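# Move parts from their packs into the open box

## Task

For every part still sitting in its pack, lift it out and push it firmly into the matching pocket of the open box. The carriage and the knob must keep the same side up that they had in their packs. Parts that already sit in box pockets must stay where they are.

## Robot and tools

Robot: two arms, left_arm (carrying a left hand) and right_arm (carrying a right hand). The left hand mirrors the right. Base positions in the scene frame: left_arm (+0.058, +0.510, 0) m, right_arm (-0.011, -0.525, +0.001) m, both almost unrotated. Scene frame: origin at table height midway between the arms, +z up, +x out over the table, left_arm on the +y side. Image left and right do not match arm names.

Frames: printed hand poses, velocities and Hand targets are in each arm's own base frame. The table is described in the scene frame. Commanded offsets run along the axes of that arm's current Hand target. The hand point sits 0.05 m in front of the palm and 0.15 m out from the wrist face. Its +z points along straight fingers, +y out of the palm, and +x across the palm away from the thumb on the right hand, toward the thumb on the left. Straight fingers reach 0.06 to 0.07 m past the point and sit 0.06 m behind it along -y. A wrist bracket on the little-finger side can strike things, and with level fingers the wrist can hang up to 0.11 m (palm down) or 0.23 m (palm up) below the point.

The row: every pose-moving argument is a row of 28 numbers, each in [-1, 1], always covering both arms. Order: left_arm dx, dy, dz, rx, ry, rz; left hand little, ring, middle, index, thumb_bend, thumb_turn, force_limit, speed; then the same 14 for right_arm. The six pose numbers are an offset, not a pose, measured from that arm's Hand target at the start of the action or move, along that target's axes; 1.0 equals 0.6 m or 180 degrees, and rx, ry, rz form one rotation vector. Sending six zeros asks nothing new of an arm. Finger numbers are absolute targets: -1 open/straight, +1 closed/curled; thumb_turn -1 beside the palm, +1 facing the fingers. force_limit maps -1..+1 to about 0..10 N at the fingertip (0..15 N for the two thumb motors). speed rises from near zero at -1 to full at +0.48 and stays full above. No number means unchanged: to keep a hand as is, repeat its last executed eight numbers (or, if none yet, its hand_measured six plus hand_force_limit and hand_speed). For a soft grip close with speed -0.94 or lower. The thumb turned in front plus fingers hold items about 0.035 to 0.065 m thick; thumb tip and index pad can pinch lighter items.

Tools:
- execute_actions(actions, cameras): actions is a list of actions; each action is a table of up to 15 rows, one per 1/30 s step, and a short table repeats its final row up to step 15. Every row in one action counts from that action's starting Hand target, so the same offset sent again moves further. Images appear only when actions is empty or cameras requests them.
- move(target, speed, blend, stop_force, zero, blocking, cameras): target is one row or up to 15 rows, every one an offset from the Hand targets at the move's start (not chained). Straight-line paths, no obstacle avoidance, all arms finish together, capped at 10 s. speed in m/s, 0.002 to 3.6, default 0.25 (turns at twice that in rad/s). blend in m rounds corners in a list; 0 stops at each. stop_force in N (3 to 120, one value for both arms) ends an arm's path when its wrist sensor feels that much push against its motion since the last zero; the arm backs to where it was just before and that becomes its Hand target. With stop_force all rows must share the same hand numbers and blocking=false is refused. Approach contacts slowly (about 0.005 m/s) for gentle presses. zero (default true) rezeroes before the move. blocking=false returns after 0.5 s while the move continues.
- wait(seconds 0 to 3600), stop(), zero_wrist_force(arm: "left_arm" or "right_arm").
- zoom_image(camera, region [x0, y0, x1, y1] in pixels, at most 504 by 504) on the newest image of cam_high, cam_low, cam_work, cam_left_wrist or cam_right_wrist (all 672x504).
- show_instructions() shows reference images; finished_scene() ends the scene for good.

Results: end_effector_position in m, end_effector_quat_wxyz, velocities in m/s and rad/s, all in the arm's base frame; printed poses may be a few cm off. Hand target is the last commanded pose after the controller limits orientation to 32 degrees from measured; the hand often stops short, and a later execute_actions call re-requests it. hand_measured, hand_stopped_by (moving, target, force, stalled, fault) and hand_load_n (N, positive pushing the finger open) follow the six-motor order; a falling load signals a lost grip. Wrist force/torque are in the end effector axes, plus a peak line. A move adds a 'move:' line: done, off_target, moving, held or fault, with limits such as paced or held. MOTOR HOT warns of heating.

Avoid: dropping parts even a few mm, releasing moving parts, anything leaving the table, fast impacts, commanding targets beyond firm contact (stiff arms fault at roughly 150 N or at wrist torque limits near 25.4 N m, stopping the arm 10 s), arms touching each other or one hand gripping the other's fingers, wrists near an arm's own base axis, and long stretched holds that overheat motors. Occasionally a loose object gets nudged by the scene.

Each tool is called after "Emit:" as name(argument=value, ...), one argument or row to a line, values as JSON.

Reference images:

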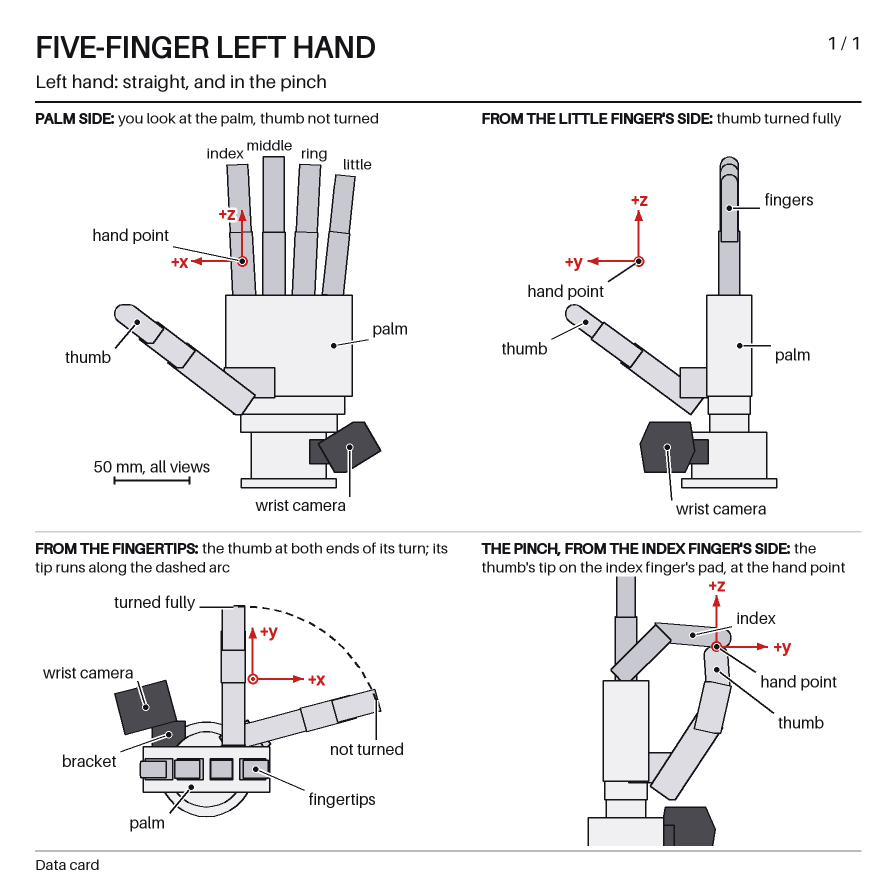

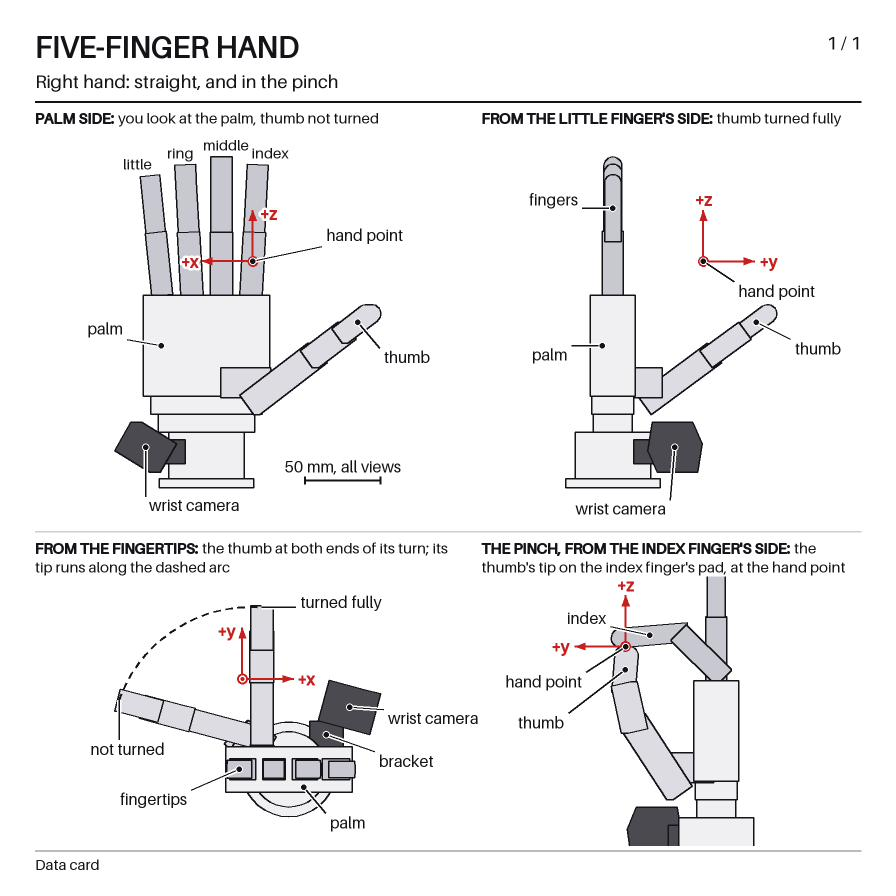

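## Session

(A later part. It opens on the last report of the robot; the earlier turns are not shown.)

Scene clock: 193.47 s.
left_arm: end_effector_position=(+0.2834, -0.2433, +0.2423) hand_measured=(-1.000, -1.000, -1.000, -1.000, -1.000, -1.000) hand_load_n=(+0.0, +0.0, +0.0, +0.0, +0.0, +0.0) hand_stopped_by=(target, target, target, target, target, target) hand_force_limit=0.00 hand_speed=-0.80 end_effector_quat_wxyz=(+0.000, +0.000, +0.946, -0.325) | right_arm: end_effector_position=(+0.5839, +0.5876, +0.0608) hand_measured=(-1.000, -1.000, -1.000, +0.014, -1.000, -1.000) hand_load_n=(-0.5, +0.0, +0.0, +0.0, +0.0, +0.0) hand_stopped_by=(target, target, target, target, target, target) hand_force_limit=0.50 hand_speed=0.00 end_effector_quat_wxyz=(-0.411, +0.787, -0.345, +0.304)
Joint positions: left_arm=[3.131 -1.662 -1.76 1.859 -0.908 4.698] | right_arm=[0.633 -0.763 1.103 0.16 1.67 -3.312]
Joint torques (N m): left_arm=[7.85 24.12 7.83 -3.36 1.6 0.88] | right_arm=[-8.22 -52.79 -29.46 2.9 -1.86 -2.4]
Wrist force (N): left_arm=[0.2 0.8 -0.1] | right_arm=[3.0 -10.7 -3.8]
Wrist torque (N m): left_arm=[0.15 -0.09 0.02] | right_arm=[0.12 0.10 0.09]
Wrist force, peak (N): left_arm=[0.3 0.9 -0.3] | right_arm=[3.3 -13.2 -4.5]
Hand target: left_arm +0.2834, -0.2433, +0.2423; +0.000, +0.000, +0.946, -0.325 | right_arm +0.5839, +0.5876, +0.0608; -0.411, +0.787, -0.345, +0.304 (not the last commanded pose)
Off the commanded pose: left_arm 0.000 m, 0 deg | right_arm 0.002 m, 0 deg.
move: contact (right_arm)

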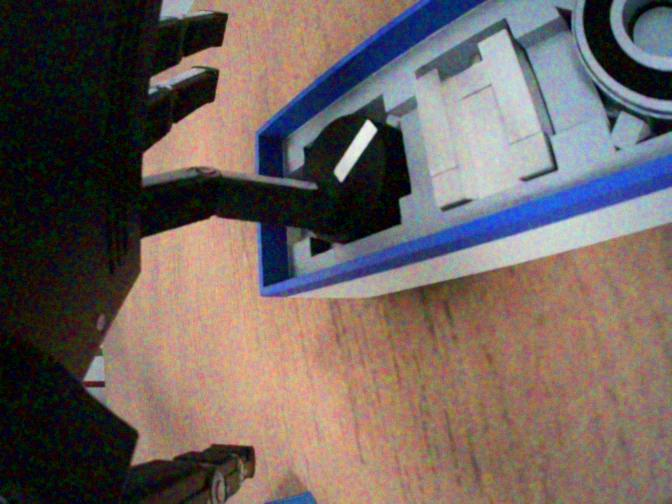

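Emit:
move(
  target=[0,0,0,0,0,0,-1,-1,-1,-1,-1,-1,0,-0.8,0.0248,-0.00636,0.00063,0,0,0,-1,-1,-1,0.014,-1,-1,0.5,0],
  speed=0.03,
)

Emit:
move(
  target=[0,0,0,0,0,0,-1,-1,-1,-1,-1,-1,0,-0.8,-0.00262,0.01141,0.0064,0,0,0,-1,-1,-1,0.014,-1,-1,0.5,0],
  speed=0.005,
  stop_force=12,
)

Emit:
move(
  target=[0,0,0,0,0,0,-1,-1,-1,-1,-1,-1,0,-0.8,-0.02448,-0.02278,0.00974,0,0,0,-1,-1,-1,0.014,-1,-1,0.5,0],
  speed=0.03,
)

Emit:
move(
  target=[0,0,0,0,0,0,-1,-1,-1,-1,-1,-1,0,-0.8,-0.00262,0.01141,0.0064,0,0,0,-1,-1,-1,0.014,-1,-1,0.5,0],
  speed=0.005,
  stop_force=12,
)

Scene clock: 194.43 s.
left_arm: end_effector_position=(+0.2834, -0.2433, +0.2423) hand_measured=(-1.000, -1.000, -1.000, -1.000, -1.000, -1.000) hand_load_n=(-0.5, +0.0, +0.0, +0.0, -0.5, -0.5) hand_stopped_by=(target, target, target, target, target, target) hand_force_limit=0.00 hand_speed=-0.80 end_effector_quat_wxyz=(+0.000, +0.000, +0.946, -0.325) | right_arm: end_effector_position=(+0.5940, +0.5775, +0.0669) hand_measured=(-1.000, -1.000, -1.000, +0.014, -1.000, -1.000) hand_load_n=(+0.0, +0.0, +0.0, +0.0, +0.0, +0.0) hand_stopped_by=(target, target, target, target, target, target) hand_force_limit=0.50 hand_speed=0.00 end_effector_quat_wxyz=(-0.411, +0.787, -0.345, +0.304)
Joint positions: left_arm=[3.131 -1.662 -1.76 1.859 -0.908 4.698] | right_arm=[0.61 -0.77 1.1 0.169 1.65 -3.323]
Joint torques (N m): left_arm=[8.25 24.4 7.59 -3.3 1.65 1.03] | right_arm=[6.67 -49.25 -30.98 -1.02 1.99 0.42]
Wrist force (N): left_arm=[0.5 0.7 -0.4] | right_arm=[1.7 0.6 0.1]
Wrist torque (N m): left_arm=[0.16 -0.14 0.03] | right_arm=[0.36 0.04 0.20]
Wrist force, peak (N): left_arm=[0.4 0.9 -0.3] | right_arm=[3.2 -11.1 -3.8]
Hand target: left_arm +0.2834, -0.2433, +0.2423; +0.000, +0.000, +0.946, -0.325 | right_arm +0.5939, +0.5776, +0.0668; -0.411, +0.787, -0.345, +0.304
Off the commanded pose: left_arm 0.000 m, 0 deg | right_arm 0.000 m, 0 deg.
move: done

Scene clock: 197.00 s.
left_arm: end_effector_position=(+0.2834, -0.2433, +0.2423) hand_measured=(-1.000, -1.000, -1.000, -1.000, -1.000, -1.000) hand_load_n=(+0.0, -0.5, +0.0, +0.0, +0.0, -0.5) hand_stopped_by=(target, target, target, target, target, target) hand_force_limit=0.00 hand_speed=-0.80 end_effector_quat_wxyz=(+0.000, +0.000, +0.946, -0.325) | right_arm: end_effector_position=(+0.5940, +0.5777, +0.0606) hand_measured=(-1.000, -1.000, -1.000, +0.014, -1.000, -1.000) hand_load_n=(+0.0, +0.0, +0.0, +0.0, +0.0, +0.0) hand_stopped_by=(target, target, target, target, target, target) hand_force_limit=0.50 hand_speed=0.00 end_effector_quat_wxyz=(-0.411, +0.787, -0.345, +0.305)
Joint positions: left_arm=[3.131 -1.662 -1.76 1.859 -0.908 4.698] | right_arm=[0.611 -0.765 1.107 0.157 1.65 -3.323]
Joint torques (N m): left_arm=[7.84 23.38 7.09 -3.29 1.76 1.01] | right_arm=[7.69 -53 -28.97 2.96 2.17 1.87]
Wrist force (N): left_arm=[0.2 0.7 -0.1] | right_arm=[3.4 -10.8 -3.7]
Wrist torque (N m): left_arm=[0.13 -0.09 0.02] | right_arm=[0.12 0.05 0.16]
Wrist force, peak (N): left_arm=[0.3 0.7 -0.5] | right_arm=[3.8 -13.0 -4.5]
Hand target: left_arm +0.2834, -0.2433, +0.2423; +0.000, +0.000, +0.946, -0.325 | right_arm +0.5940, +0.5777, +0.0606; -0.411, +0.787, -0.345, +0.305 (not the last commanded pose)
Off the commanded pose: left_arm 0.000 m, 0 deg | right_arm 0.002 m, 0 deg.
move: contact (right_arm)

Scene clock: 198.00 s.
left_arm: end_effector_position=(+0.2834, -0.2433, +0.2423) hand_measured=(-1.000, -1.000, -1.000, -1.000, -1.000, -1.000) hand_load_n=(+0.0, +0.0, +0.0, +0.0, +0.0, +0.0) hand_stopped_by=(target, target, target, target, target, target) hand_force_limit=0.00 hand_speed=-0.80 end_effector_quat_wxyz=(+0.000, +0.000, +0.946, -0.325) | right_arm: end_effector_position=(+0.5940, +0.5978, +0.0667) hand_measured=(-1.000, -1.000, -1.000, +0.014, -1.000, -1.000) hand_load_n=(+0.0, +0.0, +0.0, +0.0, +0.0, +0.0) hand_stopped_by=(target, target, target, target, target, target) hand_force_limit=0.50 hand_speed=0.00 end_effector_quat_wxyz=(-0.411, +0.787, -0.345, +0.305) end_effector_velocity=(+0.000, -0.001, -0.001) end_effector_angular_velocity=(+0.001, +0.001, +0.000)
Joint positions: left_arm=[3.131 -1.662 -1.76 1.859 -0.908 4.698] | right_arm=[0.636 -0.731 1.029 0.202 1.673 -3.311]
Joint velocities: left_arm=[within noise] | right_arm=[-0.002 -0.002 0.005 -0.003 -0.002 0]
Joint torques (N m): left_arm=[7.64 23.66 6.5 -3.37 1.66 1.02] | right_arm=[-6.82 -63.98 -5.98 -1.61 -2.03 -0.64]
Wrist force (N): left_arm=[0.2 0.9 -0.2] | right_arm=[1.2 0.4 0.2]
Wrist torque (N m): left_arm=[0.17 -0.09 0.01] | right_arm=[0.31 0.14 0.08]
Wrist force, peak (N): left_arm=[0.3 0.9 -0.4] | right_arm=[3.3 -11.0 -3.8]
Hand target: left_arm +0.2834, -0.2433, +0.2423; +0.000, +0.000, +0.946, -0.325 | right_arm +0.5940, +0.5977, +0.0667; -0.411, +0.787, -0.345, +0.305
Off the commanded pose: left_arm 0.000 m, 0 deg | right_arm 0.000 m, 0 deg.
move: done

Scene clock: 200.57 s.
left_arm: end_effector_position=(+0.2834, -0.2433, +0.2423) hand_measured=(-1.000, -1.000, -1.000, -1.000, -1.000, -1.000) hand_load_n=(+0.0, +0.0, +0.0, +0.0, +0.0, +0.0) hand_stopped_by=(target, target, target, target, target, target) hand_force_limit=0.00 hand_speed=-0.80 end_effector_quat_wxyz=(+0.000, +0.000, +0.946, -0.325) | right_arm: end_effector_position=(+0.5940, +0.5977, +0.0604) hand_measured=(-1.000, -1.000, -1.000, +0.014, -1.000, -1.000) hand_load_n=(+0.0, +0.0, +0.0, -1.5, +0.0, +0.0) hand_stopped_by=(target, target, target, target, target, target) hand_force_limit=0.50 hand_speed=0.00 end_effector_quat_wxyz=(-0.411, +0.787, -0.345, +0.305)
Joint positions: left_arm=[3.131 -1.662 -1.76 1.859 -0.908 4.698] | right_arm=[0.636 -0.726 1.036 0.189 1.673 -3.311]
Joint torques (N m): left_arm=[7.89 23.57 6.22 -3.3 1.56 0.87] | right_arm=[-8.55 -54.46 -29.77 2.73 -1.96 -2.48]
Wrist force (N): left_arm=[0.4 0.8 -0.1] | right_arm=[3.3 -10.6 -4.7]
Wrist torque (N m): left_arm=[0.16 -0.12 0.02] | right_arm=[0.13 0.07 0.10]
Wrist force, peak (N): left_arm=[0.4 1.0 -0.1] | right_arm=[3.4 -12.9 -5.3]
Hand target: left_arm +0.2834, -0.2433, +0.2423; +0.000, +0.000, +0.946, -0.325 | right_arm +0.5940, +0.5977, +0.0604; -0.411, +0.787, -0.345, +0.305 (not the last commanded pose)
Off the commanded pose: left_arm 0.000 m, 0 deg | right_arm 0.002 m, 0 deg.
move: contact (right_arm)

Emit:
move(
  target=[
    [0,0,0,0,0,0,-1,-1,-1,-1,-1,-1,0,-0.8,0.0131,-0.0571,-0.032,0,0,0,-1,-1,-1,0.014,-1,-1,0.5,0],
    [0,0,0,0,0,0,-1,-1,-1,-1,-1,-1,0,-0.8,0.0753,-0.0511,-0.2957,0,0,0,-1,-1,-1,0.014,-1,-1,0.5,0],
  ],
  speed=[0.05, 0.15],
  blend=0.01,
  cameras=["cam_high", "cam_low", "cam_work", "cam_right_wrist"],
)

Emit:
zoom_image(
  camera="cam_work",
  region=[255, 270, 405, 360],
)

Emit:
zoom_image(
  camera="cam_right_wrist",
  region=[300, 10, 600, 240],
)

Emit:
zoom_image(
  camera="cam_low",
  region=[290, 180, 374, 230],
)

Scene clock: 206.40 s.
left_arm: end_effector_position=(+0.2834, -0.2433, +0.2423) hand_measured=(-1.000, -1.000, -1.000, -1.000, -1.000, -1.000) hand_load_n=(+0.0, +0.0, +0.0, +0.0, +0.0, +0.0) hand_stopped_by=(target, target, target, target, target, target) hand_force_limit=0.00 hand_speed=-0.80 end_effector_quat_wxyz=(+0.000, +0.000, +0.946, -0.325) | right_arm: end_effector_position=(+0.4938, +0.4974, +0.1800) hand_measured=(-1.000, -1.000, -1.000, +0.014, -1.000, -1.000) hand_load_n=(+0.0, +0.0, +0.0, +0.0, +0.0, +0.0) hand_stopped_by=(target, target, target, target, target, target) hand_force_limit=0.50 hand_speed=0.00 end_effector_quat_wxyz=(-0.411, +0.787, -0.345, +0.305)
Joint positions: left_arm=[3.131 -1.662 -1.76 1.859 -0.908 4.698] | right_arm=[0.594 -1.163 1.442 0.219 1.636 -3.331]
Joint torques (N m): left_arm=[7.32 23.33 6.57 -3.39 1.6 1.07] | right_arm=[7.9 -47.22 -24.13 -1.5 2.12 1.98]
Wrist force (N): left_arm=[0.3 0.6 -0.5] | right_arm=[1.1 0.2 0.1]
Wrist torque (N m): left_arm=[0.15 -0.11 0.02] | right_arm=[0.28 0.15 0.15]
Wrist force, peak (N): left_arm=[0.4 0.9 -0.3] | right_arm=[3.2 -10.9 -4.6]
Hand target: left_arm +0.2834, -0.2433, +0.2423; +0.000, +0.000, +0.946, -0.325 | right_arm +0.4937, +0.4974, +0.1801; -0.411, +0.787, -0.345, +0.305
Off the commanded pose: left_arm 0.000 m, 0 deg | right_arm 0.000 m, 0 deg.
move: done

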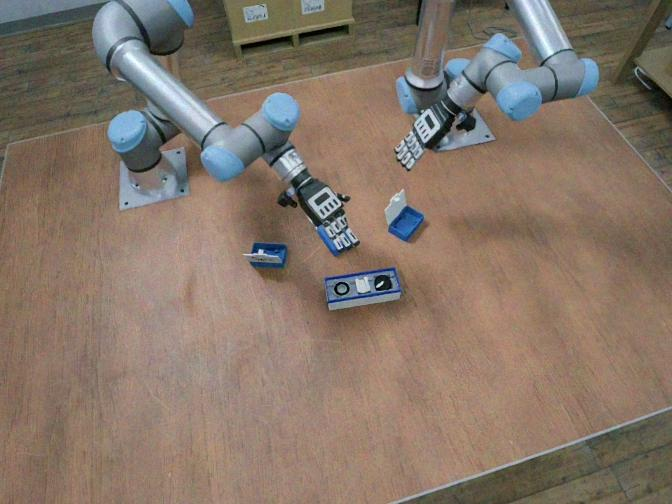

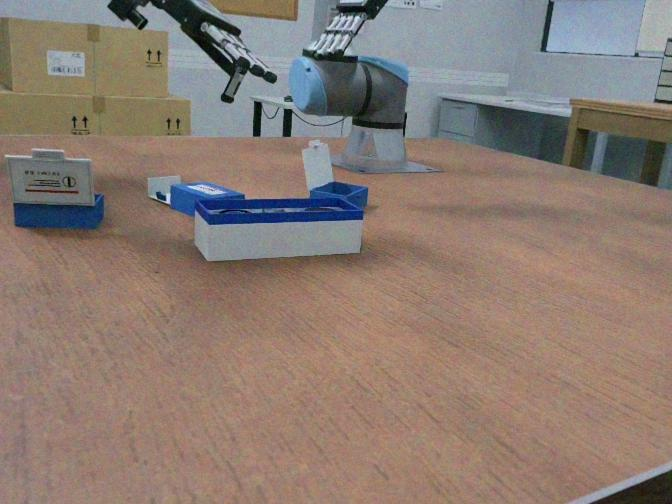

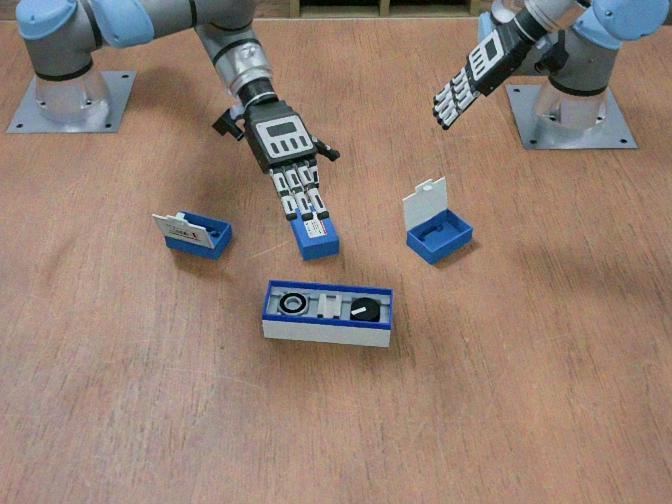

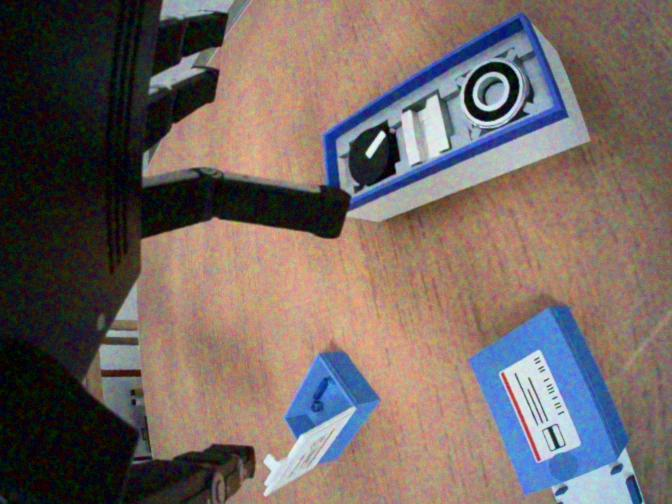

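Scaled by 3.360 from the camera's image (finer frame: 960x720).

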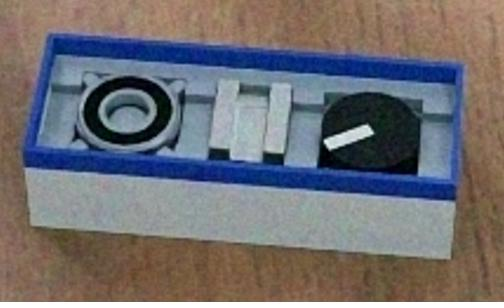

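Scaled by 1.680 from the camera's image (finer frame: 960x720).

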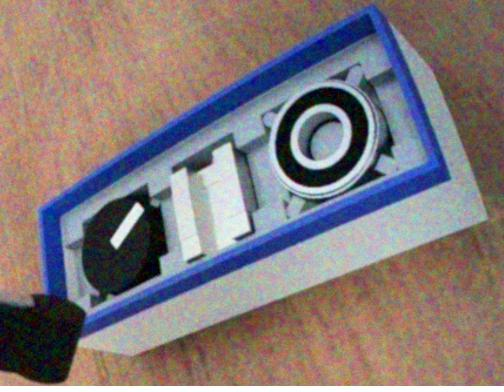

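Scaled by 6.000 from the camera's image (finer frame: 960x720).

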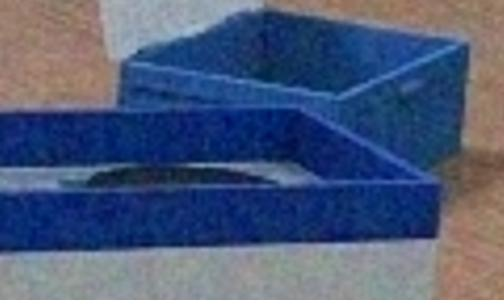

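Emit:
finished_scene(
)

The scene is finished: the task was done.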